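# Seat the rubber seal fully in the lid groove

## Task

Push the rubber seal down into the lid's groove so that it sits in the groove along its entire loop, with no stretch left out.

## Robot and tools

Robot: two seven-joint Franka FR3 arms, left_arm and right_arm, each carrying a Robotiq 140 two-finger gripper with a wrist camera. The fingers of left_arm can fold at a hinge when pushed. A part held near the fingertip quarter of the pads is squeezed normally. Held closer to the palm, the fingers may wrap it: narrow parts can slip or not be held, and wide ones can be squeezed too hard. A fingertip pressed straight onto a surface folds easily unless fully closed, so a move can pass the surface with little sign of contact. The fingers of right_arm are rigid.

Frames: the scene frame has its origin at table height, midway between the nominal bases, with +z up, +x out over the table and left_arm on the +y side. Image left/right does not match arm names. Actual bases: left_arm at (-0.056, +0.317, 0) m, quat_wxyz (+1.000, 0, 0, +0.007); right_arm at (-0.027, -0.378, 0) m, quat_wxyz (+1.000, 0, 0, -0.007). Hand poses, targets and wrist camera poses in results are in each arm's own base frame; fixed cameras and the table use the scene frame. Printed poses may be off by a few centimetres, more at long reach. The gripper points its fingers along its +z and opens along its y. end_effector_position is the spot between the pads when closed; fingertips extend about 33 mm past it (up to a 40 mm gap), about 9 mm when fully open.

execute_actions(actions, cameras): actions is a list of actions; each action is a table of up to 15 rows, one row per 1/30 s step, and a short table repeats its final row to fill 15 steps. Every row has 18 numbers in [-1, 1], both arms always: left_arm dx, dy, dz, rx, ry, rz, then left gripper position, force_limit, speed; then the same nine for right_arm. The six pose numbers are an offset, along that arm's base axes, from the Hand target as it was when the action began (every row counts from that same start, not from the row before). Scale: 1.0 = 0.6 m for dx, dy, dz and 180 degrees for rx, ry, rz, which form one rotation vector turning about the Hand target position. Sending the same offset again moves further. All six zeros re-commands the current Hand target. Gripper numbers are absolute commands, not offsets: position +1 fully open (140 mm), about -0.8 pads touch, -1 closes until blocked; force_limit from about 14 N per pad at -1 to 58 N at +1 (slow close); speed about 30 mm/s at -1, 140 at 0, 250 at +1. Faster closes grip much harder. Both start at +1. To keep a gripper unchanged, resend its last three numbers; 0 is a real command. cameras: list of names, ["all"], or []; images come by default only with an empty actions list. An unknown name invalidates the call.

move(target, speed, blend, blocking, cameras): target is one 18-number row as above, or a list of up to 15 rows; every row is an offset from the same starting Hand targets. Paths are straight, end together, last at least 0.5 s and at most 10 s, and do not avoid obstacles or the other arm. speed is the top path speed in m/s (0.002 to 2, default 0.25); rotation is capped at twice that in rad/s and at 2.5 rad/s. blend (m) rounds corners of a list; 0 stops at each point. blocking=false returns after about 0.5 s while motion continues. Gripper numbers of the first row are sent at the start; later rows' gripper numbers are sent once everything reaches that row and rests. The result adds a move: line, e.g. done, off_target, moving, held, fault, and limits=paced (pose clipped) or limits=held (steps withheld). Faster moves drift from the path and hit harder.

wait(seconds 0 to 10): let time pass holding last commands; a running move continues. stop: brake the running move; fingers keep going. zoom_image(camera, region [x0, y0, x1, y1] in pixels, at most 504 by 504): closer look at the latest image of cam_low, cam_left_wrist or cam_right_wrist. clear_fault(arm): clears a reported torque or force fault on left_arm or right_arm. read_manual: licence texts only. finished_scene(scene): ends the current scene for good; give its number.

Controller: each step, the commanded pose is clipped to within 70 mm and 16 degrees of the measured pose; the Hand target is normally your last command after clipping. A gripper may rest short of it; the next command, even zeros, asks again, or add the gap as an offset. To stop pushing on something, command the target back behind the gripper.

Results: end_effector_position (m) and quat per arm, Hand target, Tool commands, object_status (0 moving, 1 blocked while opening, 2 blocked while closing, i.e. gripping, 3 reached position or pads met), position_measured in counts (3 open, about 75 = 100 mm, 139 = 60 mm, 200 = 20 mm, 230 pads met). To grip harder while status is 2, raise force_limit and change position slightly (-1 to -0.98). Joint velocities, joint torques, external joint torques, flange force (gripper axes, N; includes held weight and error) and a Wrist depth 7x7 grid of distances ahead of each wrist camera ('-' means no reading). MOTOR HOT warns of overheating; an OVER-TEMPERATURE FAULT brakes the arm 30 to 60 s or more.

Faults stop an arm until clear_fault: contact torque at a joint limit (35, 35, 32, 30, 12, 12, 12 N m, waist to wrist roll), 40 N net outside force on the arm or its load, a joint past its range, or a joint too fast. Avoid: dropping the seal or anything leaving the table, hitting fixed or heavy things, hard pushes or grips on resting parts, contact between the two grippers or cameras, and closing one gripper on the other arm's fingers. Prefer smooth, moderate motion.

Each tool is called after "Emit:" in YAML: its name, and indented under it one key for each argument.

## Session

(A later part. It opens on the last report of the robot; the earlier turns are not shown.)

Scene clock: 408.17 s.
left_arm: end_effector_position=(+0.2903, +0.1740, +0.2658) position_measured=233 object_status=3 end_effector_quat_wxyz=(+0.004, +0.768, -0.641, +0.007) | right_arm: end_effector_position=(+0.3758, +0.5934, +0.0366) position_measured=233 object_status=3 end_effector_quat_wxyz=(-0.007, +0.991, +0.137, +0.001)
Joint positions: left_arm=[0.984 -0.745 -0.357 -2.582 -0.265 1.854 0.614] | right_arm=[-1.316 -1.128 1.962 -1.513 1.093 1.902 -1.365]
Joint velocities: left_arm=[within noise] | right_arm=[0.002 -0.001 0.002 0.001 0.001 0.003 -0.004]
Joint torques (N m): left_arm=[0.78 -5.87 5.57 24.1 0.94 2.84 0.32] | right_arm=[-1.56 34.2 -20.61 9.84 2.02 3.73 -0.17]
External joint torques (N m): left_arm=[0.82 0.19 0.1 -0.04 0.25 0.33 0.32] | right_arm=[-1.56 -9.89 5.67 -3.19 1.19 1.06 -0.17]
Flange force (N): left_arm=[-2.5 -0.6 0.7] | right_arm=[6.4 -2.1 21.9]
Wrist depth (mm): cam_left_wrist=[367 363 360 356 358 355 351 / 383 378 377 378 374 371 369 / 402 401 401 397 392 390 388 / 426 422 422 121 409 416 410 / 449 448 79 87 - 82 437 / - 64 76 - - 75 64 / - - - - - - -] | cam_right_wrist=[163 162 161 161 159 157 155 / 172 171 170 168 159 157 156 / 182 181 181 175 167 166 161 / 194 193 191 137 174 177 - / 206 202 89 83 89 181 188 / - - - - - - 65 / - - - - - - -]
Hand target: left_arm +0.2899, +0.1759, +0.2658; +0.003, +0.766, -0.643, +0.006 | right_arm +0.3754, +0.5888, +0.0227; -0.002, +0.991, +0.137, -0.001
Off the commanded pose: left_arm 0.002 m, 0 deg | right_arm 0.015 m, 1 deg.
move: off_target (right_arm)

Emit:
move:
  target:
    - [0,0,0,0,0,0,-1,-1,0,0,0,0.037,0,0,0,-1,-1,0]
    - [0,0,0,0,0,0,-1,-1,0,-0.0148,0.0,0.037,0,0,0.045,-1,-1,0]
    - [0,0,0,0,0,0,-1,-1,0,-0.0148,0.0,0.0245,0,0,0.045,-1,-1,0]
  speed: [0.08,0.08,0.04]
  blend: [0.004,0.003,0]
  cameras: ["cam_right_wrist"]

Emit:
zoom_image:
  camera: "cam_right_wrist"
  region: [220, 0, 440, 270]

Scene clock: 410.83 s.
left_arm: end_effector_position=(+0.2903, +0.1740, +0.2658) position_measured=233 object_status=3 end_effector_quat_wxyz=(+0.004, +0.768, -0.641, +0.007) | right_arm: end_effector_position=(+0.3652, +0.5894, +0.0381) position_measured=233 object_status=3 end_effector_quat_wxyz=(-0.001, +0.979, +0.205, -0.002)
Joint positions: left_arm=[0.984 -0.745 -0.357 -2.582 -0.265 1.854 0.614] | right_arm=[-1.295 -1.102 1.972 -1.54 1.061 1.909 -1.491]
Joint velocities: left_arm=[within noise] | right_arm=[0 0.001 0.001 0 0.001 0.001 -0.005]
Joint torques (N m): left_arm=[0.77 -5.84 5.57 24.08 0.92 2.86 0.33] | right_arm=[-0.67 42.42 -27.09 12.81 0.95 2.86 -0.15]
External joint torques (N m): left_arm=[0.73 0.19 0 -0.04 0.22 0.34 0.33] | right_arm=[-0.79 -0.84 -1.3 -0.63 0.12 0.23 -0.15]
Flange force (N): left_arm=[-2.2 -0.7 0.8] | right_arm=[-0.2 1.8 0.4]
Wrist depth (mm): cam_left_wrist=[360 362 363 359 356 355 351 / 382 380 376 378 374 371 368 / 405 400 400 393 394 392 388 / 424 422 419 121 410 414 408 / 456 443 79 87 - 82 431 / - 64 76 - - 75 64 / - - - - - - -] | cam_right_wrist=[162 162 161 161 159 157 157 / 171 170 171 168 161 158 157 / 182 181 179 176 168 167 165 / 193 193 191 136 177 177 176 / 205 202 90 83 89 184 189 / - - - - - - 65 / - - - - - - -]
Hand target: left_arm +0.2899, +0.1759, +0.2658; +0.003, +0.766, -0.643, +0.006 | right_arm +0.3665, +0.5888, +0.0374; -0.002, +0.978, +0.207, -0.001
Off the commanded pose: left_arm 0.002 m, 0 deg | right_arm 0.002 m, 0 deg.
move: done
Images, in order (width x height): cam_right_wrist 672x504.

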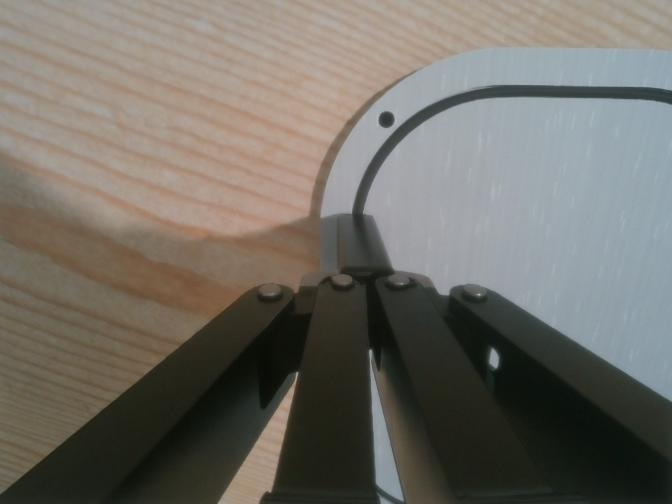

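Scaled by 1.867 from the camera's 672x504 image, which has a finer 960x720 frame.

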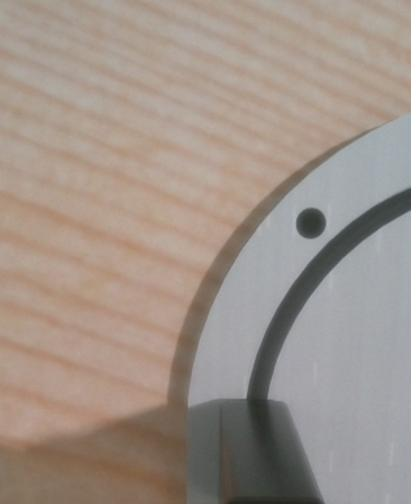

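Emit:
move:
  target: [0,0,0,0,0,0,-1,-1,0,-0.003,-0.0065,-0.0235,0,0,0,-1,-1,0]
  speed: 0.025

Scene clock: 412.00 s.
left_arm: end_effector_position=(+0.2903, +0.1740, +0.2658) position_measured=233 object_status=3 end_effector_quat_wxyz=(+0.004, +0.768, -0.641, +0.007) | right_arm: end_effector_position=(+0.3654, +0.5889, +0.0369) position_measured=233 object_status=3 end_effector_quat_wxyz=(-0.007, +0.979, +0.206, +0.000)
Joint positions: left_arm=[0.984 -0.745 -0.357 -2.582 -0.265 1.854 0.614] | right_arm=[-1.288 -1.097 1.973 -1.558 1.072 1.925 -1.504]
Joint velocities: left_arm=[within noise] | right_arm=[0.001 0 0 -0.001 -0.001 0 -0.006]
Joint torques (N m): left_arm=[0.81 -5.86 5.56 24.11 0.93 2.84 0.33] | right_arm=[-1.24 33 -19.87 9.68 2.22 4.1 -0.01]
External joint torques (N m): left_arm=[0.82 0.13 0.02 0.02 0.24 0.34 0.33] | right_arm=[-1.19 -10.06 6.17 -3.82 1.38 1.43 -0.01]
Flange force (N): left_arm=[-2.3 -0.6 0.6] | right_arm=[3.8 -0.2 23.6]
Wrist depth (mm): cam_left_wrist=[361 360 361 358 356 355 349 / 382 382 376 375 374 373 369 / 402 402 397 394 392 392 387 / 427 427 422 121 411 416 411 / 454 446 79 87 - 82 429 / - 64 76 - - 75 64 / - - - - - - -] | cam_right_wrist=[163 162 161 161 160 156 155 / 171 171 170 168 160 158 156 / 181 181 180 171 167 165 162 / 193 192 191 154 175 176 174 / 206 202 90 83 89 90 185 / - - - - - - 65 / - - - - - - -]
Hand target: left_arm +0.2899, +0.1759, +0.2658; +0.003, +0.766, -0.643, +0.006 | right_arm +0.3647, +0.5849, +0.0233; -0.002, +0.978, +0.207, -0.001
Off the commanded pose: left_arm 0.002 m, 0 deg | right_arm 0.014 m, 1 deg.
move: off_target (right_arm)

Emit:
move:
  target:
    - [0,0,0,0,0,0,-1,-1,0,0,0,0.037,0,0,0,-1,-1,0]
    - [0,0,0,0,0,0,-1,-1,0,-0.0208,-0.0057,0.037,0,0,0.01,-1,-1,0]
    - [0,0,0,0,0,0,-1,-1,0,-0.0208,-0.0057,0.0245,0,0,0.01,-1,-1,0]
  speed: [0.08,0.08,0.04]
  blend: [0.004,0.003,0]
  cameras: ["cam_right_wrist"]

Emit:
zoom_image:
  camera: "cam_right_wrist"
  region: [220, 0, 440, 270]

Scene clock: 413.53 s.
left_arm: end_effector_position=(+0.2903, +0.1740, +0.2658) position_measured=233 object_status=3 end_effector_quat_wxyz=(+0.004, +0.768, -0.641, +0.007) | right_arm: end_effector_position=(+0.3513, +0.5816, +0.0387) position_measured=233 object_status=3 end_effector_quat_wxyz=(-0.001, +0.975, +0.220, -0.002)
Joint positions: left_arm=[0.984 -0.745 -0.357 -2.582 -0.265 1.854 0.614] | right_arm=[-1.244 -1.077 1.962 -1.607 1.058 1.929 -1.529]
Joint velocities: left_arm=[within noise] | right_arm=[0 0.001 0 0 0.001 0.003 -0.005]
Joint torques (N m): left_arm=[0.77 -5.85 5.57 24.13 0.94 2.84 0.35] | right_arm=[-0.32 40.65 -27.24 12.96 1.2 2.8 -0.02]
External joint torques (N m): left_arm=[0.73 0.19 -0.03 -0.05 0.24 0.32 0.35] | right_arm=[-0.18 -0.99 -1.13 -0.53 0.38 0.16 -0.02]
Flange force (N): left_arm=[-2.2 -0.7 0.8] | right_arm=[-1.4 1.3 0.6]
Wrist depth (mm): cam_left_wrist=[364 362 362 357 357 353 350 / 382 378 379 375 376 369 367 / 402 402 399 395 394 392 391 / 426 425 424 121 411 412 410 / 453 443 79 87 - 82 431 / - 64 76 - - 75 64 / - - - - - - -] | cam_right_wrist=[162 163 162 161 158 151 153 / 171 171 170 169 159 158 158 / 182 181 181 170 168 167 166 / 192 192 191 136 176 178 180 / 206 203 90 83 89 184 188 / - - - - - - 65 / - - - - - - -]
Hand target: left_arm +0.2899, +0.1759, +0.2658; +0.003, +0.766, -0.643, +0.006 | right_arm +0.3523, +0.5814, +0.0380; -0.002, +0.975, +0.222, -0.001
Off the commanded pose: left_arm 0.002 m, 0 deg | right_arm 0.001 m, 0 deg.
move: done
Images, in order (width x height): cam_right_wrist 672x504.

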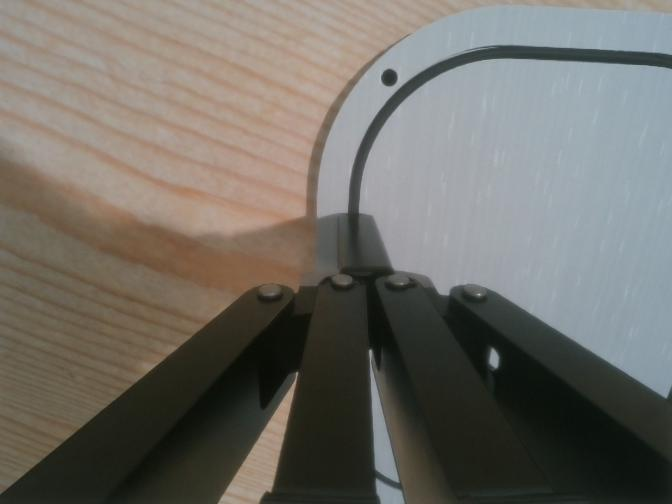

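Scaled by 1.867 from the camera's 672x504 image, which has a finer 960x720 frame.

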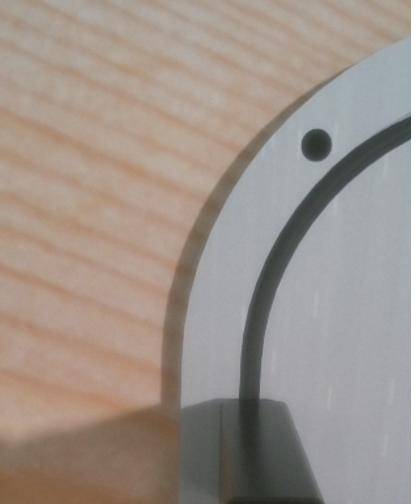

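Emit:
move:
  target: [0,0,0,0,0,0,-1,-1,0,-0.0045,-0.0042,-0.024,0,0,0,-1,-1,0]
  speed: 0.025

Scene clock: 414.63 s.
left_arm: end_effector_position=(+0.2903, +0.1740, +0.2658) position_measured=233 object_status=3 end_effector_quat_wxyz=(+0.004, +0.768, -0.641, +0.007) | right_arm: end_effector_position=(+0.3514, +0.5814, +0.0371) position_measured=233 object_status=3 end_effector_quat_wxyz=(-0.006, +0.975, +0.220, +0.000)
Joint positions: left_arm=[0.984 -0.745 -0.357 -2.582 -0.265 1.854 0.614] | right_arm=[-1.238 -1.073 1.964 -1.622 1.068 1.943 -1.539]
Joint velocities: left_arm=[within noise] | right_arm=[0.002 0.001 0.001 -0.002 0.002 0 -0.006]
Joint torques (N m): left_arm=[0.79 -5.85 5.57 24.1 0.93 2.85 0.36] | right_arm=[-0.69 31.43 -18.91 10.59 2.75 4.4 -0.14]
External joint torques (N m): left_arm=[0.77 0.05 0.05 0.08 0.24 0.36 0.36] | right_arm=[-0.51 -9.99 7.28 -2.93 1.92 1.73 -0.14]
Flange force (N): left_arm=[-2.3 -0.5 0.5] | right_arm=[5.9 -2.5 26.2]
Wrist depth (mm): cam_left_wrist=[363 363 359 360 356 355 348 / 381 385 376 377 375 370 367 / 404 402 403 399 395 396 387 / 426 422 421 121 409 417 411 / 450 445 79 87 - 82 429 / - 64 76 - - 75 64 / - - - - - - -] | cam_right_wrist=[162 161 161 160 153 149 149 / 171 171 171 168 157 157 157 / 181 180 180 169 168 165 163 / 192 191 190 136 174 175 175 / 205 202 90 83 89 97 186 / - - - - - - 65 / - - - - - - -]
Hand target: left_arm +0.2899, +0.1759, +0.2658; +0.003, +0.766, -0.643, +0.006 | right_arm +0.3496, +0.5789, +0.0236; -0.002, +0.975, +0.222, -0.001
Off the commanded pose: left_arm 0.002 m, 0 deg | right_arm 0.014 m, 1 deg.
move: off_target (right_arm)

Emit:
move:
  target:
    - [0,0,0,0,0,0,-1,-1,0,0,0,0.038,0,0,0,-1,-1,0]
    - [0,0,0,0,0,0,-1,-1,0,-0.0205,-0.0053,0.038,0,0,0.0,-1,-1,0]
    - [0,0,0,0,0,0,-1,-1,0,-0.0205,-0.0053,0.0253,0,0,0.0,-1,-1,0]
  speed: [0.08,0.08,0.04]
  blend: [0.004,0.003,0]
  cameras: ["cam_right_wrist"]

Emit:
zoom_image:
  camera: "cam_right_wrist"
  region: [220, 0, 440, 270]

Scene clock: 415.77 s.
left_arm: end_effector_position=(+0.2903, +0.1740, +0.2658) position_measured=233 object_status=3 end_effector_quat_wxyz=(+0.004, +0.768, -0.641, +0.007) | right_arm: end_effector_position=(+0.3362, +0.5757, +0.0395) position_measured=233 object_status=3 end_effector_quat_wxyz=(-0.001, +0.975, +0.224, -0.002)
Joint positions: left_arm=[0.984 -0.745 -0.357 -2.582 -0.265 1.854 0.614] | right_arm=[-1.191 -1.059 1.948 -1.666 1.06 1.942 -1.539]
Joint velocities: left_arm=[within noise] | right_arm=[0.001 0 0.001 -0.001 0.003 0.005 0.001]
Joint torques (N m): left_arm=[0.78 -5.89 5.58 24.1 0.92 2.85 0.33] | right_arm=[-0.04 38.63 -27.67 13 1.32 2.69 0.11]
External joint torques (N m): left_arm=[0.8 0.2 0.07 -0.13 0.22 0.32 0.33] | right_arm=[-0.27 -1.38 -1.61 -0.6 0.49 0.07 0.11]
Flange force (N): left_arm=[-2.3 -0.5 0.9] | right_arm=[-1.2 1.1 0.3]
Wrist depth (mm): cam_left_wrist=[363 359 361 360 355 354 350 / 382 380 377 377 373 374 365 / 400 399 397 398 395 391 390 / 425 424 421 121 414 414 410 / 456 444 79 87 - 81 432 / - 64 76 - - 75 64 / - - - - - - -] | cam_right_wrist=[162 162 162 160 151 151 151 / 172 172 171 163 159 159 158 / 182 181 181 171 168 167 165 / 193 193 192 122 176 178 178 / 206 204 90 83 89 185 190 / - - - - - - 65 / - - - - - - -]
Hand target: left_arm +0.2899, +0.1759, +0.2658; +0.003, +0.766, -0.643, +0.006 | right_arm +0.3373, +0.5757, +0.0387; -0.002, +0.975, +0.222, -0.001
Off the commanded pose: left_arm 0.002 m, 0 deg | right_arm 0.001 m, 0 deg.
move: done
Images, in order (width x height): cam_right_wrist 672x504.

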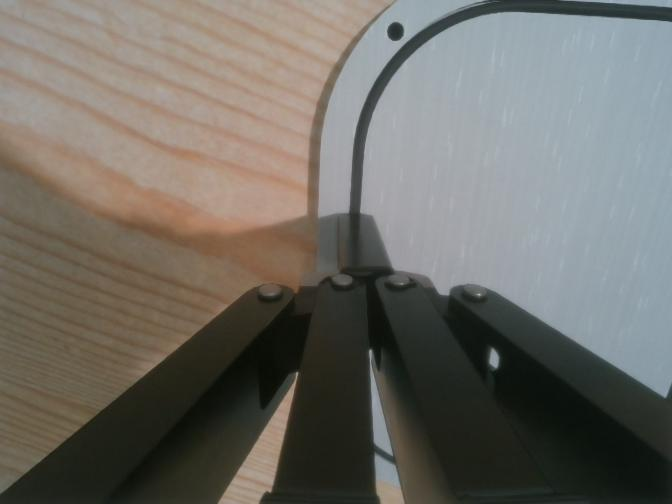

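Scaled by 1.867 from the camera's 672x504 image, which has a finer 960x720 frame.

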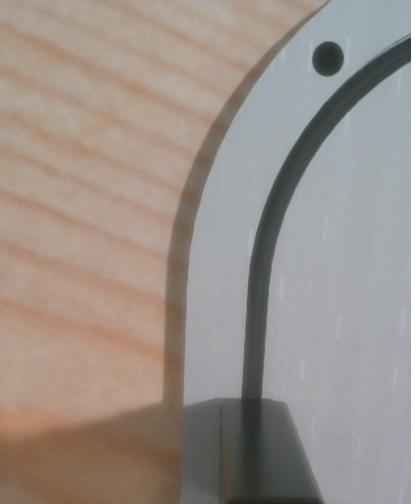

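Emit:
move:
  target: [0,0,0,0,0,0,-1,-1,0,-0.004,-0.0052,-0.0228,0,0,0,-1,-1,0]
  speed: 0.025

Scene clock: 416.73 s.
left_arm: end_effector_position=(+0.2903, +0.1740, +0.2658) position_measured=233 object_status=3 end_effector_quat_wxyz=(+0.004, +0.768, -0.641, +0.007) | right_arm: end_effector_position=(+0.3366, +0.5753, +0.0375) position_measured=233 object_status=3 end_effector_quat_wxyz=(-0.006, +0.975, +0.220, +0.000)
Joint positions: left_arm=[0.984 -0.745 -0.357 -2.582 -0.265 1.854 0.614] | right_arm=[-1.186 -1.057 1.949 -1.681 1.072 1.956 -1.544]
Joint velocities: left_arm=[within noise] | right_arm=[0.002 0 0 -0.004 0.001 0.003 -0.006]
Joint torques (N m): left_arm=[0.82 -5.83 5.55 24.09 0.94 2.84 0.32] | right_arm=[-0.8 30.62 -19.27 10.32 2.57 4.23 -0.2]
External joint torques (N m): left_arm=[0.85 0.16 0.06 -0.02 0.25 0.33 0.32] | right_arm=[-0.88 -9.25 7.03 -3.3 1.74 1.57 -0.2]
Flange force (N): left_arm=[-2.4 -0.6 0.7] | right_arm=[5.0 -1.2 25.4]
Wrist depth (mm): cam_left_wrist=[363 363 360 358 355 353 351 / 381 381 382 376 372 373 365 / 402 402 399 398 389 389 388 / 429 422 420 121 411 416 410 / 453 440 79 87 - 82 434 / - 64 75 - - 75 64 / - - - - - - -] | cam_right_wrist=[163 162 162 159 148 149 148 / 171 171 170 162 157 157 156 / 181 181 179 170 166 165 163 / 193 192 190 154 175 176 177 / 205 202 90 83 89 182 186 / - - - - - - 65 / - - - - - - -]
Hand target: left_arm +0.2899, +0.1759, +0.2658; +0.003, +0.766, -0.643, +0.006 | right_arm +0.3349, +0.5726, +0.0251; -0.002, +0.975, +0.222, -0.001
Off the commanded pose: left_arm 0.002 m, 0 deg | right_arm 0.013 m, 1 deg.
move: off_target (right_arm)

Emit:
move:
  target:
    - [0,0,0,0,0,0,-1,-1,0,0,0,0.037,0,0,0,-1,-1,0]
    - [0,0,0,0,0,0,-1,-1,0,-0.0195,-0.0068,0.037,0,0,0.0,-1,-1,0]
    - [0,0,0,0,0,0,-1,-1,0,-0.0195,-0.0068,0.0225,0,0,0.0,-1,-1,0]
    - [0,0,0,0,0,0,-1,-1,0,-0.0235,-0.012,0.0012,0,0,0.0,-1,-1,0]
  speed: [0.08,0.08,0.04,0.025]
  blend: [0.004,0.003,0,0]
  cameras: ["cam_right_wrist"]

Emit:
zoom_image:
  camera: "cam_right_wrist"
  region: [220, 0, 440, 270]

Scene clock: 418.83 s.
left_arm: end_effector_position=(+0.2903, +0.1740, +0.2658) position_measured=233 object_status=3 end_effector_quat_wxyz=(+0.004, +0.768, -0.641, +0.007) | right_arm: end_effector_position=(+0.3220, +0.5684, +0.0378) position_measured=233 object_status=3 end_effector_quat_wxyz=(-0.006, +0.975, +0.221, -0.001)
Joint positions: left_arm=[0.984 -0.745 -0.357 -2.582 -0.265 1.854 0.614] | right_arm=[-1.133 -1.041 1.932 -1.74 1.078 1.969 -1.549]
Joint velocities: left_arm=[within noise] | right_arm=[0.001 0 -0.001 -0.003 0.002 0 -0.006]
Joint torques (N m): left_arm=[0.76 -5.87 5.58 24.09 0.93 2.85 0.33] | right_arm=[-1.15 29.21 -19.43 10.04 2.54 4.22 -0.09]
External joint torques (N m): left_arm=[0.72 0.12 0.01 -0.03 0.23 0.33 0.33] | right_arm=[-1.17 -9.03 6.96 -3.48 1.72 1.56 -0.08]
Flange force (N): left_arm=[-2.1 -0.5 0.7] | right_arm=[5.2 -1.1 25.8]
Wrist depth (mm): cam_left_wrist=[364 363 357 358 355 355 351 / 388 381 380 378 373 374 367 / 406 405 399 398 392 393 389 / 424 422 421 121 409 416 409 / 455 445 79 87 - 81 430 / - 64 76 - - 75 64 / - - - - - - -] | cam_right_wrist=[162 162 161 158 148 149 148 / 171 171 170 159 158 157 155 / 181 181 180 169 166 165 163 / 192 192 191 122 175 176 174 / 205 202 90 83 89 182 186 / - - - - - - 65 / - - - - - - -]
Hand target: left_arm +0.2899, +0.1759, +0.2658; +0.003, +0.766, -0.643, +0.006 | right_arm +0.3208, +0.5654, +0.0258; -0.002, +0.975, +0.222, -0.001
Off the commanded pose: left_arm 0.002 m, 0 deg | right_arm 0.013 m, 1 deg.
move: off_target (right_arm)
Images, in order (width x height): cam_right_wrist 672x504.

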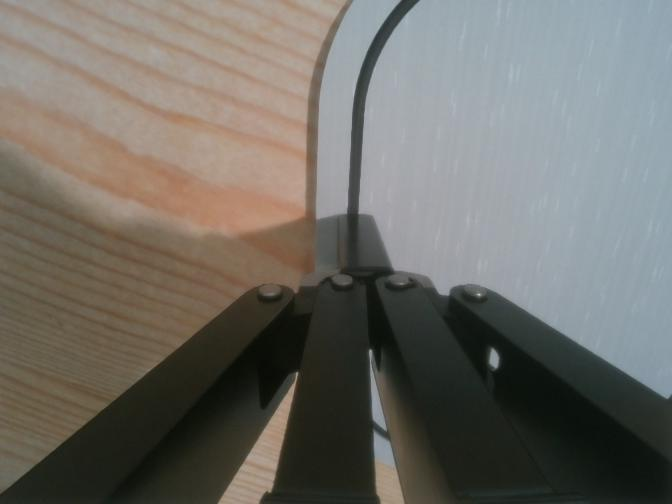

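Scaled by 1.867 from the camera's 672x504 image, which has a finer 960x720 frame.

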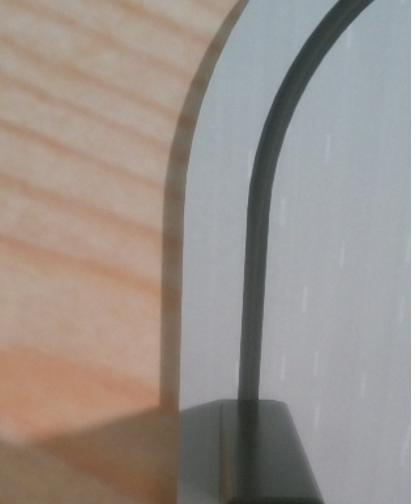

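Emit:
move:
  target:
    - [0,0,0,0,0,0,-1,-1,0,0,0,0.0375,0,0,0,-1,-1,0]
    - [0,0,0,0,0,0,-1,-1,0,-0.0215,-0.004,0.0375,0,0,0.0,-1,-1,0]
    - [0,0,0,0,0,0,-1,-1,0,-0.0215,-0.004,0.023,0,0,0.0,-1,-1,0]
    - [0,0,0,0,0,0,-1,-1,0,-0.0255,-0.0092,0.001,0,0,0.0,-1,-1,0]
  speed: [0.08,0.08,0.04,0.025]
  blend: [0.004,0.003,0,0]
  cameras: ["cam_right_wrist"]

Emit:
zoom_image:
  camera: "cam_right_wrist"
  region: [220, 0, 440, 270]

Scene clock: 420.87 s.
left_arm: end_effector_position=(+0.2903, +0.1740, +0.2658) position_measured=233 object_status=3 end_effector_quat_wxyz=(+0.004, +0.768, -0.641, +0.007) | right_arm: end_effector_position=(+0.3065, +0.5628, +0.0382) position_measured=233 object_status=3 end_effector_quat_wxyz=(-0.006, +0.975, +0.221, -0.001)
Joint positions: left_arm=[0.984 -0.745 -0.357 -2.582 -0.265 1.854 0.614] | right_arm=[-1.08 -1.029 1.915 -1.792 1.085 1.978 -1.55]
Joint velocities: left_arm=[within noise] | right_arm=[0.002 0.001 0 -0.002 0.003 0 -0.006]
Joint torques (N m): left_arm=[0.79 -5.87 5.56 24.09 0.94 2.83 0.35] | right_arm=[-1.12 27.83 -18.9 10.48 2.64 4.26 -0.23]
External joint torques (N m): left_arm=[0.75 0.16 -0.02 -0.02 0.23 0.32 0.35] | right_arm=[-1.21 -8.87 7.5 -2.93 1.81 1.61 -0.23]
Flange force (N): left_arm=[-2.2 -0.6 0.7] | right_arm=[7.7 -2.5 27.3]
Wrist depth (mm): cam_left_wrist=[363 364 359 357 357 354 350 / 384 381 378 376 374 374 366 / 407 399 399 396 392 392 391 / 427 422 418 121 414 412 411 / 456 445 79 87 - 81 431 / - 64 76 - - 75 64 / - - - - - - -] | cam_right_wrist=[162 162 160 153 147 148 146 / 171 171 170 161 157 156 156 / 181 180 180 169 166 165 163 / 193 193 190 154 173 175 174 / 206 202 90 83 89 89 188 / - - - - - - 65 / - - - - - - -]
Hand target: left_arm +0.2899, +0.1759, +0.2658; +0.003, +0.766, -0.643, +0.006 | right_arm +0.3055, +0.5599, +0.0264; -0.002, +0.975, +0.222, -0.001
Off the commanded pose: left_arm 0.002 m, 0 deg | right_arm 0.012 m, 1 deg.
move: off_target (right_arm)
Images, in order (width x height): cam_right_wrist 672x504.

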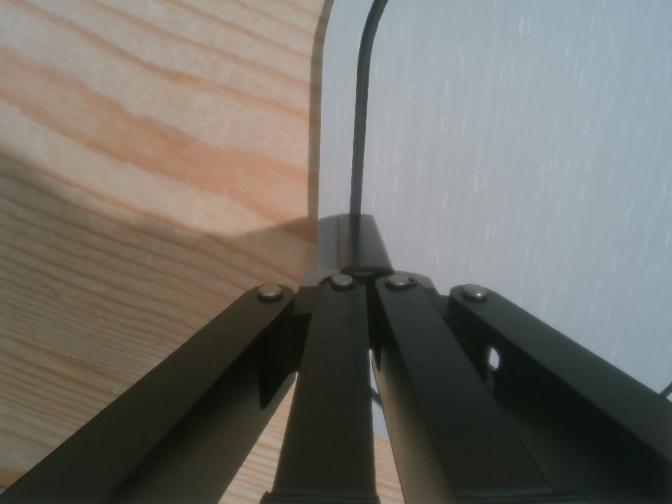

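Scaled by 1.867 from the camera's 672x504 image, which has a finer 960x720 frame.

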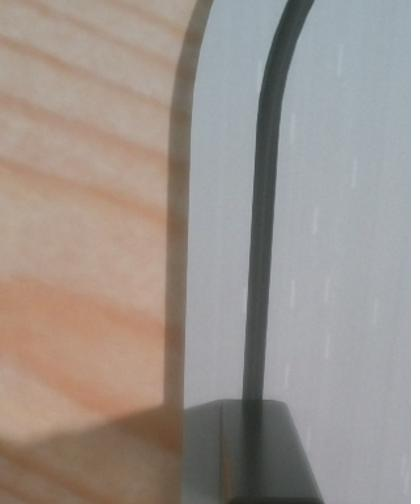

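Emit:
move:
  target:
    - [0,0,0,0,0,0,-1,-1,0,0,0,0.0375,0,0,0,-1,-1,0]
    - [0,0,0,0,0,0,-1,-1,0,-0.0212,-0.006,0.0375,0,0,0.0,-1,-1,0]
    - [0,0,0,0,0,0,-1,-1,0,-0.0212,-0.006,0.0235,0,0,0.0,-1,-1,0]
    - [0,0,0,0,0,0,-1,-1,0,-0.0255,-0.0105,0.0025,0,0,0.0,-1,-1,0]
  speed: [0.08,0.08,0.04,0.025]
  blend: [0.004,0.003,0,0]
  cameras: ["cam_right_wrist"]

Emit:
zoom_image:
  camera: "cam_right_wrist"
  region: [220, 0, 440, 270]

Scene clock: 422.97 s.
left_arm: end_effector_position=(+0.2903, +0.1740, +0.2658) position_measured=233 object_status=3 end_effector_quat_wxyz=(+0.004, +0.768, -0.641, +0.007) | right_arm: end_effector_position=(+0.2912, +0.5560, +0.0385) position_measured=233 object_status=3 end_effector_quat_wxyz=(-0.005, +0.975, +0.221, -0.001)
Joint positions: left_arm=[0.984 -0.745 -0.357 -2.582 -0.265 1.854 0.614] | right_arm=[-1.025 -1.018 1.896 -1.845 1.091 1.987 -1.55]
Joint torques (N m): left_arm=[0.78 -5.83 5.56 24.08 0.94 2.84 0.33] | right_arm=[-1.21 27.03 -19.35 10.15 2.66 4.2 -0.02]
External joint torques (N m): left_arm=[0.77 0.21 0.02 -0.07 0.25 0.33 0.33] | right_arm=[-1.27 -8.09 7.07 -3.09 1.84 1.56 -0.02]
Flange force (N): left_arm=[-2.3 -0.6 0.8] | right_arm=[6.4 -2.0 26.3]
Wrist depth (mm): cam_left_wrist=[365 362 360 359 357 354 346 / 383 382 382 373 375 372 368 / 406 399 397 396 392 392 390 / 426 424 422 121 411 415 410 / 453 444 79 87 - 82 429 / - 64 76 - - 75 64 / - - - - - - -] | cam_right_wrist=[161 162 161 151 148 148 148 / 171 170 170 160 157 156 155 / 180 180 179 171 166 165 163 / 193 192 191 122 176 174 173 / 205 201 90 83 89 96 186 / - - - - - - 65 / - - - - - - -]
Hand target: left_arm +0.2899, +0.1759, +0.2658; +0.003, +0.766, -0.643, +0.006 | right_arm +0.2902, +0.5536, +0.0279; -0.002, +0.975, +0.222, -0.001
Off the commanded pose: left_arm 0.002 m, 0 deg | right_arm 0.011 m, 0 deg.
move: off_target (right_arm)
Images, in order (width x height): cam_right_wrist 672x504.

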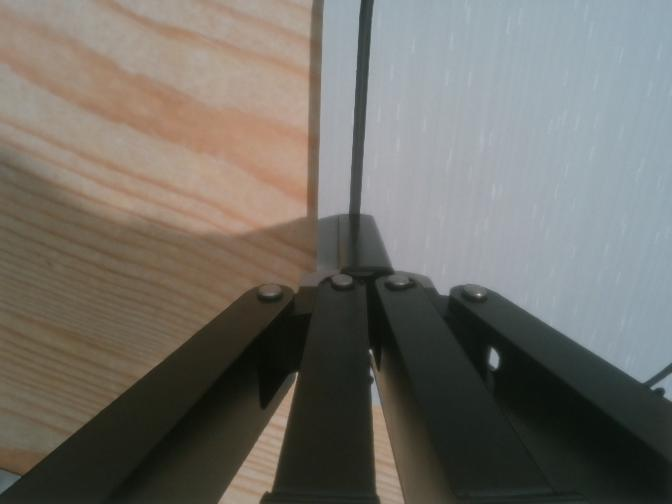

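Scaled by 1.867 from the camera's 672x504 image, which has a finer 960x720 frame.

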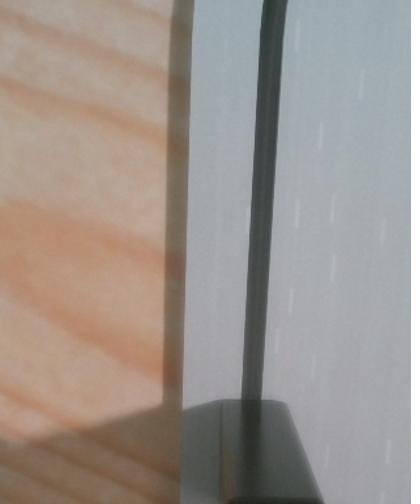

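Emit:
move:
  target:
    - [0,0,0,0,0,0,-1,-1,0,0,0,0.036,0,0,0,-1,-1,0]
    - [0,0,0,0,0,0,-1,-1,0,-0.0208,-0.0067,0.036,0,0,0.0,-1,-1,0]
    - [0,0,0,0,0,0,-1,-1,0,-0.0208,-0.0067,0.022,0,0,0.0,-1,-1,0]
    - [0,0,0,0,0,0,-1,-1,0,-0.0248,-0.011,0.0018,0,0,0.0,-1,-1,0]
  speed: [0.08,0.08,0.04,0.025]
  blend: [0.004,0.003,0,0]
  cameras: ["cam_right_wrist"]

Emit:
zoom_image:
  camera: "cam_right_wrist"
  region: [220, 0, 440, 270]

Scene clock: 424.83 s.
left_arm: end_effector_position=(+0.2903, +0.1740, +0.2658) position_measured=233 object_status=3 end_effector_quat_wxyz=(+0.004, +0.768, -0.641, +0.007) | right_arm: end_effector_position=(+0.2760, +0.5493, +0.0389) position_measured=233 object_status=3 end_effector_quat_wxyz=(-0.005, +0.975, +0.221, -0.002)
Joint positions: left_arm=[0.984 -0.745 -0.357 -2.582 -0.265 1.854 0.614] | right_arm=[-0.97 -1.008 1.877 -1.896 1.098 1.994 -1.549]
Joint velocities: left_arm=[within noise] | right_arm=[0 -0.001 0 -0.002 0.004 0.001 -0.004]
Joint torques (N m): left_arm=[0.77 -5.87 5.56 24.1 0.93 2.85 0.34] | right_arm=[-1 25.95 -19.72 10.25 2.62 4.22 -0.13]
External joint torques (N m): left_arm=[0.77 0.19 0.01 -0.08 0.23 0.32 0.34] | right_arm=[-1.11 -7.69 6.66 -2.89 1.81 1.58 -0.13]
Flange force (N): left_arm=[-2.3 -0.6 0.8] | right_arm=[5.9 -1.8 25.7]
Wrist depth (mm): cam_left_wrist=[364 360 359 358 354 355 349 / 382 378 378 376 373 371 366 / 402 402 401 395 395 392 391 / 424 424 422 121 413 414 411 / 453 445 79 87 - 81 432 / - 64 76 - - 75 64 / - - - - - - -] | cam_right_wrist=[161 161 161 152 148 148 147 / 171 171 169 160 156 157 155 / 181 181 180 169 166 166 166 / 192 191 191 122 175 175 174 / 206 201 90 83 89 90 182 / - - - - - - 65 / - - - - - - -]
Hand target: left_arm +0.2899, +0.1759, +0.2658; +0.003, +0.766, -0.643, +0.006 | right_arm +0.2753, +0.5470, +0.0290; -0.002, +0.975, +0.222, -0.001
Off the commanded pose: left_arm 0.002 m, 0 deg | right_arm 0.010 m, 0 deg.
move: off_target (right_arm)
Images, in order (width x height): cam_right_wrist 672x504.

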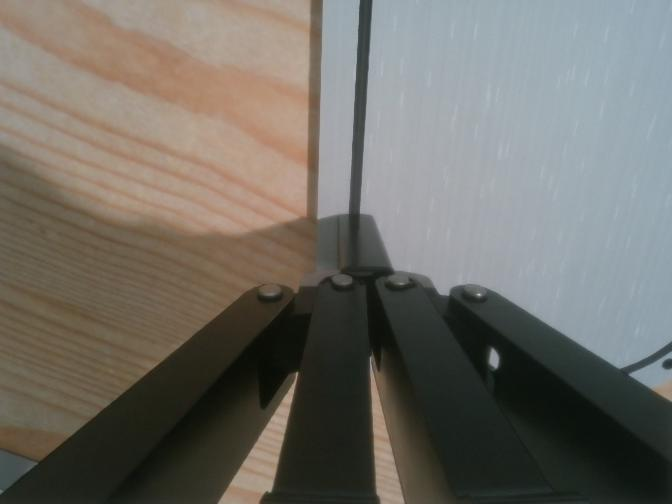

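Scaled by 1.867 from the camera's 672x504 image, which has a finer 960x720 frame.

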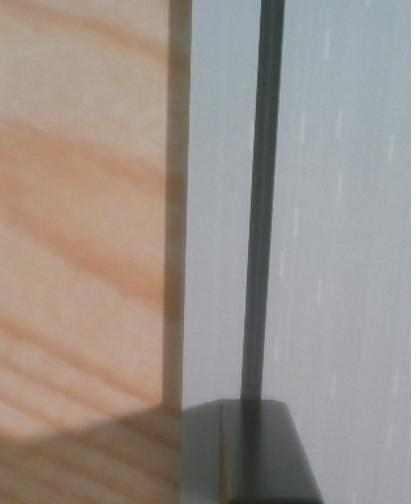

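Emit:
move:
  target:
    - [0,0,0,0,0,0,-1,-1,0,0,0,0.035,0,0,0,-1,-1,0]
    - [0,0,0,0,0,0,-1,-1,0,-0.018,-0.0067,0.035,0,0,0.045,-1,-1,0]
    - [0,0,0,0,0,0,-1,-1,0,-0.018,-0.0067,0.021,0,0,0.045,-1,-1,0]
    - [0,0,0,0,0,0,-1,-1,0,-0.021,-0.0112,0.0018,0,0,0.045,-1,-1,0]
  speed: [0.08,0.08,0.04,0.025]
  blend: [0.004,0.003,0,0]
  cameras: ["cam_right_wrist"]

Emit:
zoom_image:
  camera: "cam_right_wrist"
  region: [220, 0, 440, 270]

Scene clock: 427.77 s.
left_arm: end_effector_position=(+0.2903, +0.1740, +0.2658) position_measured=233 object_status=3 end_effector_quat_wxyz=(+0.004, +0.768, -0.641, +0.007) | right_arm: end_effector_position=(+0.2625, +0.5430, +0.0394) position_measured=233 object_status=3 end_effector_quat_wxyz=(-0.005, +0.957, +0.289, -0.003)
Joint positions: left_arm=[0.984 -0.745 -0.357 -2.582 -0.265 1.854 0.614] | right_arm=[-0.932 -0.971 1.88 -1.942 1.078 2.022 -1.68]
Joint velocities: left_arm=[within noise] | right_arm=[0 -0.001 0 0 0.001 -0.001 -0.006]
Joint torques (N m): left_arm=[0.77 -5.82 5.57 24.08 0.92 2.85 0.32] | right_arm=[-1.37 24.86 -19.07 10.37 2.55 4.32 -0.14]
External joint torques (N m): left_arm=[0.77 0.27 0.01 -0.13 0.23 0.33 0.32] | right_arm=[-1.24 -7.55 6.8 -3.14 1.74 1.67 -0.14]
Flange force (N): left_arm=[-2.4 -0.8 1.0] | right_arm=[6.5 -1.0 26.8]
Wrist depth (mm): cam_left_wrist=[366 363 362 359 356 355 349 / 384 382 378 375 375 372 368 / 405 400 400 395 392 390 389 / 427 422 420 121 410 413 412 / 451 444 79 87 - 82 431 / - 64 76 - - 75 64 / - - - - - - -] | cam_right_wrist=[162 162 161 158 147 148 147 / 171 171 169 166 157 156 155 / 181 180 179 175 166 165 163 / 192 192 192 155 174 176 174 / 205 202 90 83 89 182 186 / - - - - - - 65 / - - - - - - -]
Hand target: left_arm +0.2899, +0.1759, +0.2658; +0.003, +0.766, -0.643, +0.006 | right_arm +0.2627, +0.5403, +0.0300; -0.001, +0.957, +0.290, -0.001
Off the commanded pose: left_arm 0.002 m, 0 deg | right_arm 0.010 m, 1 deg.
move: off_target (right_arm)
Images, in order (width x height): cam_right_wrist 672x504.

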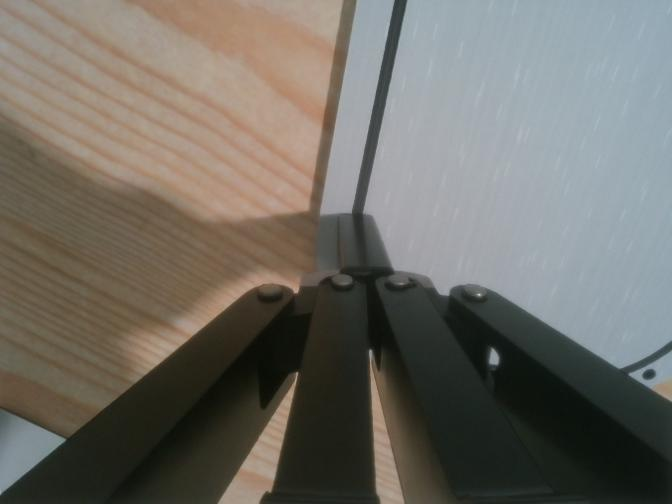

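Scaled by 1.867 from the camera's 672x504 image, which has a finer 960x720 frame.

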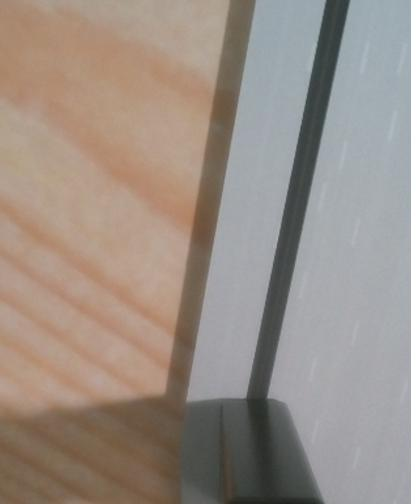

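Emit:
move:
  target:
    - [0,0,0,0,0,0,-1,-1,0,0,0,0.034,0,0,0,-1,-1,0]
    - [0,0,0,0,0,0,-1,-1,0,-0.0168,-0.0102,0.034,0,0,0.072,-1,-1,0]
    - [0,0,0,0,0,0,-1,-1,0,-0.0168,-0.0102,0.02,0,0,0.072,-1,-1,0]
    - [0,0,0,0,0,0,-1,-1,0,-0.0188,-0.0154,0.0015,0,0,0.072,-1,-1,0]
  speed: [0.08,0.08,0.04,0.025]
  blend: [0.004,0.003,0,0]
  cameras: ["cam_right_wrist"]

Emit:
zoom_image:
  camera: "cam_right_wrist"
  region: [220, 0, 440, 270]

Scene clock: 431.53 s.
left_arm: end_effector_position=(+0.2903, +0.1740, +0.2658) position_measured=233 object_status=3 end_effector_quat_wxyz=(+0.004, +0.768, -0.641, +0.007) | right_arm: end_effector_position=(+0.2518, +0.5351, +0.0401) position_measured=233 object_status=3 end_effector_quat_wxyz=(-0.007, +0.919, +0.395, -0.001)
Joint positions: left_arm=[0.984 -0.745 -0.357 -2.582 -0.265 1.854 0.614] | right_arm=[-0.9 -0.913 1.893 -1.996 1.042 2.072 -1.892]
Joint velocities: left_arm=[within noise] | right_arm=[0 0 0 0.001 0.002 0.004 -0.005]
Joint torques (N m): left_arm=[0.81 -5.82 5.56 24.13 0.93 2.84 0.31] | right_arm=[-1.45 24.04 -18.29 10.7 2.06 3.44 -0.13]
External joint torques (N m): left_arm=[0.87 0.2 0.11 0.05 0.24 0.34 0.31] | right_arm=[-1.44 -6.93 6.25 -3.62 1.25 0.8 -0.13]
Flange force (N): left_arm=[-2.6 -0.8 0.5] | right_arm=[6.6 0.8 24.8]
Wrist depth (mm): cam_left_wrist=[366 363 359 357 356 354 351 / 380 382 381 376 375 373 367 / 403 399 398 395 394 391 389 / 426 419 419 121 412 415 409 / 451 441 79 87 - 81 431 / - 64 76 - - 75 64 / - - - - - - -] | cam_right_wrist=[162 162 161 161 149 149 148 / 171 171 170 167 157 157 156 / 181 181 179 171 167 166 163 / 192 191 191 136 174 177 175 / 204 201 90 83 89 182 186 / - - - - - - 65 / - - - - - - -]
Hand target: left_arm +0.2899, +0.1759, +0.2658; +0.003, +0.766, -0.643, +0.006 | right_arm +0.2514, +0.5310, +0.0309; -0.001, +0.918, +0.396, -0.001
Off the commanded pose: left_arm 0.002 m, 0 deg | right_arm 0.010 m, 1 deg.
move: off_target (right_arm)
Images, in order (width x height): cam_right_wrist 672x504.

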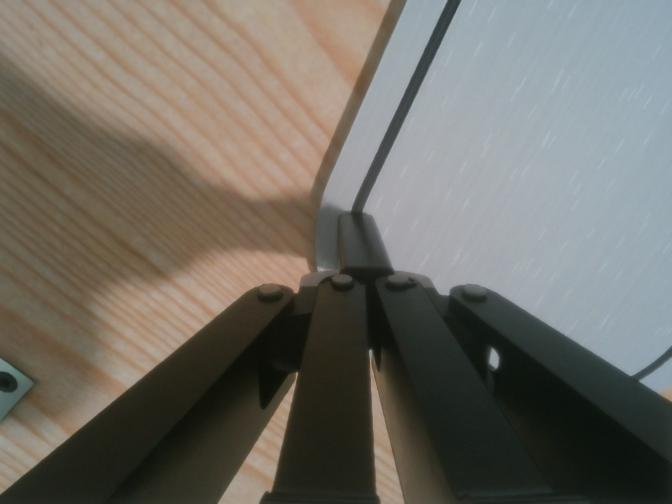

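Scaled by 1.867 from the camera's 672x504 image, which has a finer 960x720 frame.

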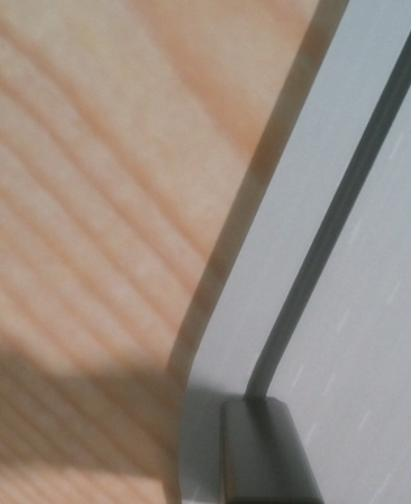

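Emit:
move:
  target:
    - [0,0,0,0,0,0,-1,-1,0,0,0,0.033,0,0,0,-1,-1,0]
    - [0,0,0,0,0,0,-1,-1,0,-0.0133,-0.0108,0.033,0,0,0.072,-1,-1,0]
    - [0,0,0,0,0,0,-1,-1,0,-0.0133,-0.0108,0.0193,0,0,0.072,-1,-1,0]
    - [0,0,0,0,0,0,-1,-1,0,-0.014,-0.0163,0.0012,0,0,0.072,-1,-1,0]
  speed: [0.08,0.08,0.04,0.025]
  blend: [0.004,0.003,0,0]
  cameras: ["cam_right_wrist"]

Emit:
zoom_image:
  camera: "cam_right_wrist"
  region: [220, 0, 440, 270]

Scene clock: 435.10 s.
left_arm: end_effector_position=(+0.2903, +0.1740, +0.2658) position_measured=233 object_status=3 end_effector_quat_wxyz=(+0.004, +0.768, -0.641, +0.007) | right_arm: end_effector_position=(+0.2433, +0.5257, +0.0407) position_measured=233 object_status=3 end_effector_quat_wxyz=(-0.006, +0.868, +0.496, +0.000)
Joint positions: left_arm=[0.984 -0.745 -0.357 -2.582 -0.265 1.854 0.614] | right_arm=[-0.879 -0.849 1.909 -2.046 0.996 2.122 -2.1]
Joint velocities: left_arm=[within noise] | right_arm=[-0.001 -0.002 0 0 0.002 0.004 -0.006]
Joint torques (N m): left_arm=[0.77 -5.85 5.57 24.1 0.92 2.85 0.33] | right_arm=[-2.1 22.72 -16.54 10.97 2.06 3.54 -0.16]
External joint torques (N m): left_arm=[0.79 0.2 0.04 -0.02 0.23 0.34 0.33] | right_arm=[-2.13 -6.77 6.35 -4.12 1.27 0.94 -0.16]
Flange force (N): left_arm=[-2.4 -0.8 0.7] | right_arm=[8.2 3.4 27.7]
Wrist depth (mm): cam_left_wrist=[364 361 362 355 355 353 350 / 383 382 376 378 374 371 365 / 405 399 400 395 391 388 387 / 426 425 418 121 411 416 411 / 452 446 79 87 - 81 426 / - 64 76 - - 75 64 / - - - - - - -] | cam_right_wrist=[162 162 161 161 157 149 148 / 171 170 170 167 160 157 157 / 181 180 180 171 166 166 164 / 191 191 190 137 174 177 175 / 204 200 90 83 89 182 187 / - - - - - - 62 / - - - - - - -]
Hand target: left_arm +0.2899, +0.1759, +0.2658; +0.003, +0.766, -0.643, +0.006 | right_arm +0.2430, +0.5213, +0.0317; -0.001, +0.868, +0.497, -0.001
Off the commanded pose: left_arm 0.002 m, 0 deg | right_arm 0.010 m, 1 deg.
move: off_target (right_arm)
Images, in order (width x height): cam_right_wrist 672x504.

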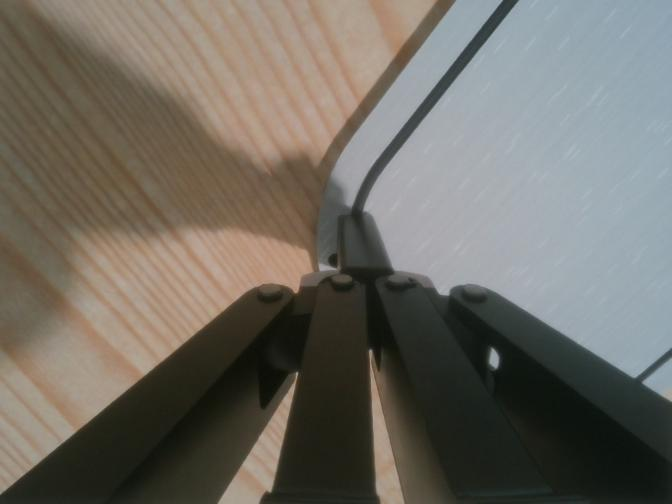

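Scaled by 1.867 from the camera's 672x504 image, which has a finer 960x720 frame.

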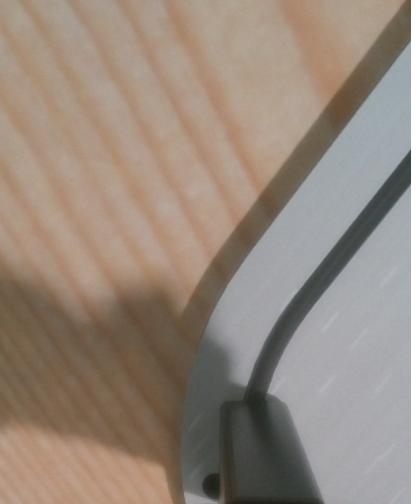

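Emit:
move:
  target:
    - [0,0,0,0,0,0,-1,-1,0,0,0,0.0325,0,0,0,-1,-1,0]
    - [0,0,0,0,0,0,-1,-1,0,-0.0092,-0.0133,0.0325,0,0,0.072,-1,-1,0]
    - [0,0,0,0,0,0,-1,-1,0,-0.0092,-0.0133,0.0188,0,0,0.072,-1,-1,0]
    - [0,0,0,0,0,0,-1,-1,0,-0.0087,-0.0185,0.002,0,0,0.072,-1,-1,0]
  speed: [0.08,0.08,0.04,0.025]
  blend: [0.004,0.003,0,0]
  cameras: ["cam_right_wrist"]

Emit:
zoom_image:
  camera: "cam_right_wrist"
  region: [220, 0, 440, 270]

Scene clock: 438.53 s.
left_arm: end_effector_position=(+0.2903, +0.1740, +0.2658) position_measured=233 object_status=3 end_effector_quat_wxyz=(+0.004, +0.768, -0.641, +0.007) | right_arm: end_effector_position=(+0.2377, +0.5147, +0.0413) position_measured=233 object_status=3 end_effector_quat_wxyz=(-0.006, +0.807, +0.591, +0.000)
Joint positions: left_arm=[0.984 -0.745 -0.357 -2.582 -0.265 1.854 0.614] | right_arm=[-0.867 -0.778 1.927 -2.096 0.942 2.175 -2.307]
Joint velocities: left_arm=[within noise] | right_arm=[-0.001 0 0 0.001 0.002 0.002 -0.005]
Joint torques (N m): left_arm=[0.8 -5.78 5.54 24.09 0.92 2.84 0.38] | right_arm=[-2.33 21.15 -15.23 11.47 1.98 3.65 -0.11]
External joint torques (N m): left_arm=[0.84 0.26 0.06 -0.07 0.24 0.32 0.38] | right_arm=[-2.24 -7.13 6.06 -4.54 1.19 1.04 -0.11]
Flange force (N): left_arm=[-2.6 -0.7 0.8] | right_arm=[8.4 5.5 29.8]
Wrist depth (mm): cam_left_wrist=[363 363 362 359 357 352 349 / 384 379 378 378 374 369 368 / 403 401 399 396 392 392 387 / 427 426 419 121 412 414 410 / 454 445 79 87 - 81 430 / - 64 76 - - 75 64 / - - - - - - -] | cam_right_wrist=[162 161 161 161 159 151 149 / 170 170 170 167 159 158 157 / 180 180 179 176 165 167 164 / 191 191 190 155 177 176 177 / 204 200 90 83 89 182 187 / - - - - - - 65 / - - - - - - -]
Hand target: left_arm +0.2899, +0.1759, +0.2658; +0.003, +0.766, -0.643, +0.006 | right_arm +0.2378, +0.5102, +0.0329; -0.001, +0.806, +0.592, -0.001
Off the commanded pose: left_arm 0.002 m, 0 deg | right_arm 0.010 m, 1 deg.
move: off_target (right_arm)
Images, in order (width x height): cam_right_wrist 672x504.

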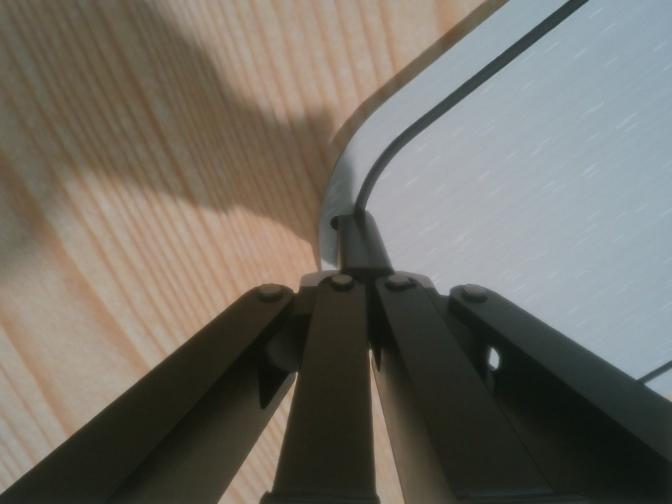

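Scaled by 1.867 from the camera's 672x504 image, which has a finer 960x720 frame.

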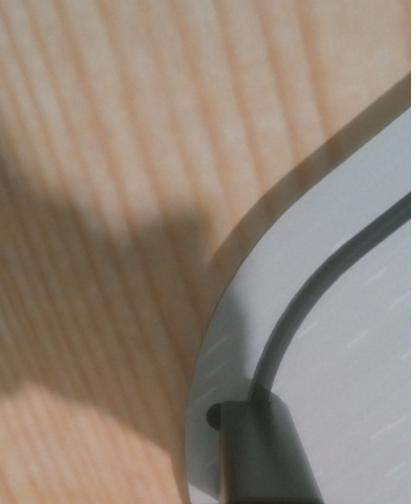

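Emit:
move:
  target:
    - [0,0,0,0,0,0,-1,-1,0,0,0,0.031,0,0,0,-1,-1,0]
    - [0,0,0,0,0,0,-1,-1,0,-0.0042,-0.0152,0.031,0,0,0.072,-1,-1,0]
    - [0,0,0,0,0,0,-1,-1,0,-0.0042,-0.0152,0.018,0,0,0.072,-1,-1,0]
    - [0,0,0,0,0,0,-1,-1,0,-0.0042,-0.0215,0.0048,0,0,0.072,-1,-1,0]
  speed: [0.08,0.08,0.04,0.025]
  blend: [0.004,0.003,0,0]
  cameras: ["cam_right_wrist"]

Emit:
zoom_image:
  camera: "cam_right_wrist"
  region: [220, 0, 440, 270]

Scene clock: 441.93 s.
left_arm: end_effector_position=(+0.2903, +0.1740, +0.2658) position_measured=233 object_status=3 end_effector_quat_wxyz=(+0.004, +0.768, -0.641, +0.007) | right_arm: end_effector_position=(+0.2346, +0.5003, +0.0421) position_measured=233 object_status=3 end_effector_quat_wxyz=(-0.005, +0.735, +0.678, -0.002)
Joint positions: left_arm=[0.984 -0.745 -0.357 -2.582 -0.265 1.854 0.614] | right_arm=[-0.862 -0.7 1.945 -2.15 0.875 2.229 -2.511]
Joint velocities: left_arm=[within noise] | right_arm=[0 -0.001 -0.001 -0.001 -0.002 0 -0.005]
Joint torques (N m): left_arm=[0.77 -5.84 5.55 24.1 0.93 2.85 0.34] | right_arm=[-2.11 20.99 -14.06 12.78 2.1 3.96 -0.19]
External joint torques (N m): left_arm=[0.76 0.22 -0.01 -0.06 0.23 0.33 0.34] | right_arm=[-1.96 -5.66 5.13 -3.86 1.35 1.39 -0.19]
Flange force (N): left_arm=[-2.3 -0.7 0.8] | right_arm=[7.1 7.1 28.9]
Wrist depth (mm): cam_left_wrist=[363 362 359 356 354 352 351 / 380 381 378 380 375 372 369 / 404 401 400 396 395 395 390 / 425 423 417 121 412 413 409 / 450 445 79 87 - 82 431 / - 64 76 - - 75 64 / - - - - - - -] | cam_right_wrist=[160 161 161 161 160 151 149 / 169 170 169 168 158 158 157 / 180 180 179 175 169 166 164 / 189 189 190 136 175 176 178 / 203 200 90 83 89 95 187 / - - - - - - 65 / - - - - - - -]
Hand target: left_arm +0.2899, +0.1759, +0.2658; +0.003, +0.766, -0.643, +0.006 | right_arm +0.2353, +0.4973, +0.0357; -0.001, +0.734, +0.679, -0.002
Off the commanded pose: left_arm 0.002 m, 0 deg | right_arm 0.007 m, 0 deg.
move: off_target (right_arm)
Images, in order (width x height): cam_right_wrist 672x504.

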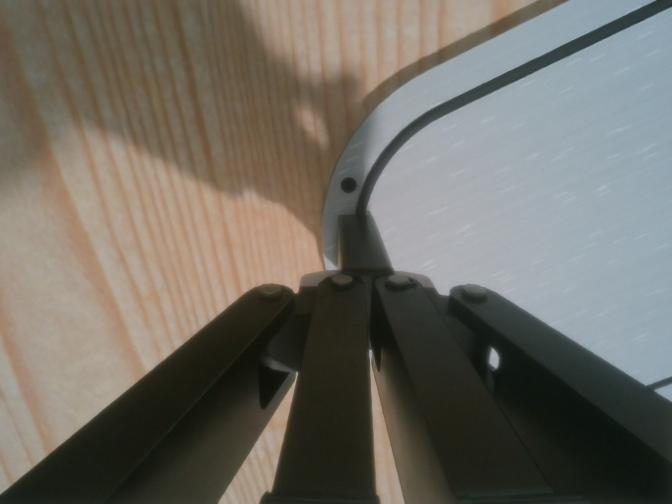

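Scaled by 1.867 from the camera's 672x504 image, which has a finer 960x720 frame.

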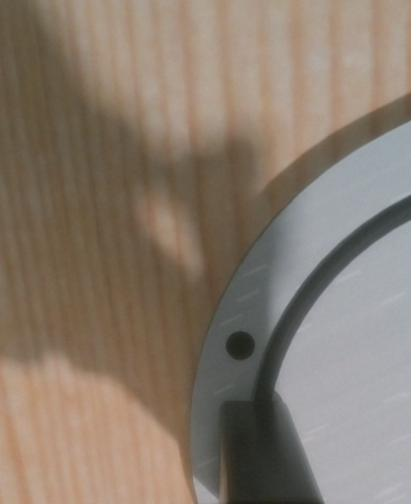

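Emit:
move:
  target:
    - [0,0,0,0,0,0,-1,-1,0,0,0,0.028,0,0,0,-1,-1,0]
    - [0,0,0,0,0,0,-1,-1,0,0.0008,-0.0183,0.028,0,0,0.07,-1,-1,0]
    - [0,0,0,0,0,0,-1,-1,0,0.0008,-0.0183,0.015,0,0,0.07,-1,-1,0]
    - [0,0,0,0,0,0,-1,-1,0,-0.0015,-0.0253,0.003,0,0,0.07,-1,-1,0]
  speed: [0.08,0.08,0.04,0.025]
  blend: [0.004,0.003,0,0]
  cameras: ["cam_right_wrist"]

Emit:
zoom_image:
  camera: "cam_right_wrist"
  region: [220, 0, 440, 270]

Scene clock: 445.30 s.
left_arm: end_effector_position=(+0.2903, +0.1740, +0.2658) position_measured=233 object_status=3 end_effector_quat_wxyz=(+0.004, +0.768, -0.641, +0.007) | right_arm: end_effector_position=(+0.2350, +0.4851, +0.0428) position_measured=233 object_status=3 end_effector_quat_wxyz=(-0.003, +0.656, +0.755, +0.000)
Joint positions: left_arm=[0.984 -0.745 -0.357 -2.582 -0.265 1.854 0.614] | right_arm=[-0.864 -0.616 1.962 -2.208 0.802 2.293 -2.706]
Joint velocities: left_arm=[within noise] | right_arm=[0.001 0.001 0 0 -0.001 0 -0.005]
Joint torques (N m): left_arm=[0.81 -5.86 5.58 24.12 0.93 2.84 0.33] | right_arm=[-1.51 20.39 -12.61 13.5 1.87 3.38 -0.18]
External joint torques (N m): left_arm=[0.8 0.27 0.01 -0.08 0.23 0.31 0.33] | right_arm=[-1.46 -4.56 4.22 -4.01 1.16 0.81 -0.18]
Flange force (N): left_arm=[-2.4 -0.8 0.8] | right_arm=[4.0 6.5 25.8]
Wrist depth (mm): cam_left_wrist=[362 359 362 358 354 356 346 / 383 382 378 378 376 373 369 / 404 399 399 399 391 391 387 / 426 425 418 121 411 414 409 / 453 441 79 87 - 81 431 / - 64 76 - - 75 64 / - - - - - - -] | cam_right_wrist=[160 161 161 161 159 157 150 / 169 169 169 167 159 158 160 / 179 178 179 175 167 163 165 / 190 190 190 136 175 177 177 / 203 199 90 83 89 183 189 / - - - - - - 65 / - - - - - - -]
Hand target: left_arm +0.2899, +0.1759, +0.2658; +0.003, +0.766, -0.643, +0.006 | right_arm +0.2344, +0.4821, +0.0375; -0.001, +0.655, +0.756, -0.002
Off the commanded pose: left_arm 0.002 m, 0 deg | right_arm 0.006 m, 0 deg.
move: off_target (right_arm)
Images, in order (width x height): cam_right_wrist 672x504.

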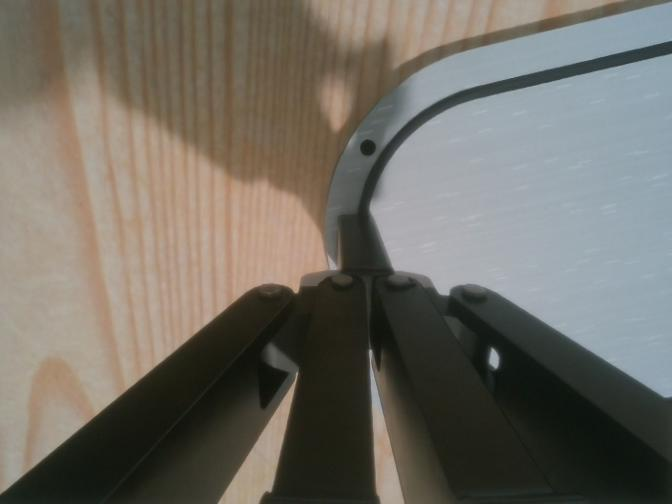

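Scaled by 1.867 from the camera's 672x504 image, which has a finer 960x720 frame.

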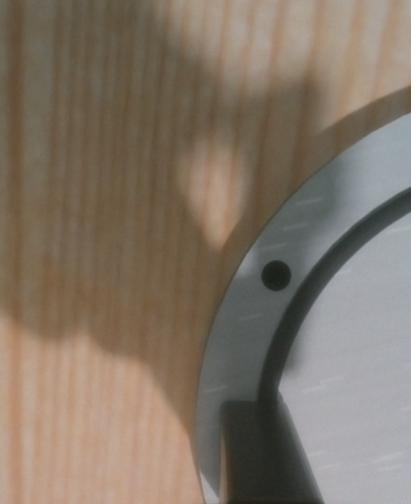

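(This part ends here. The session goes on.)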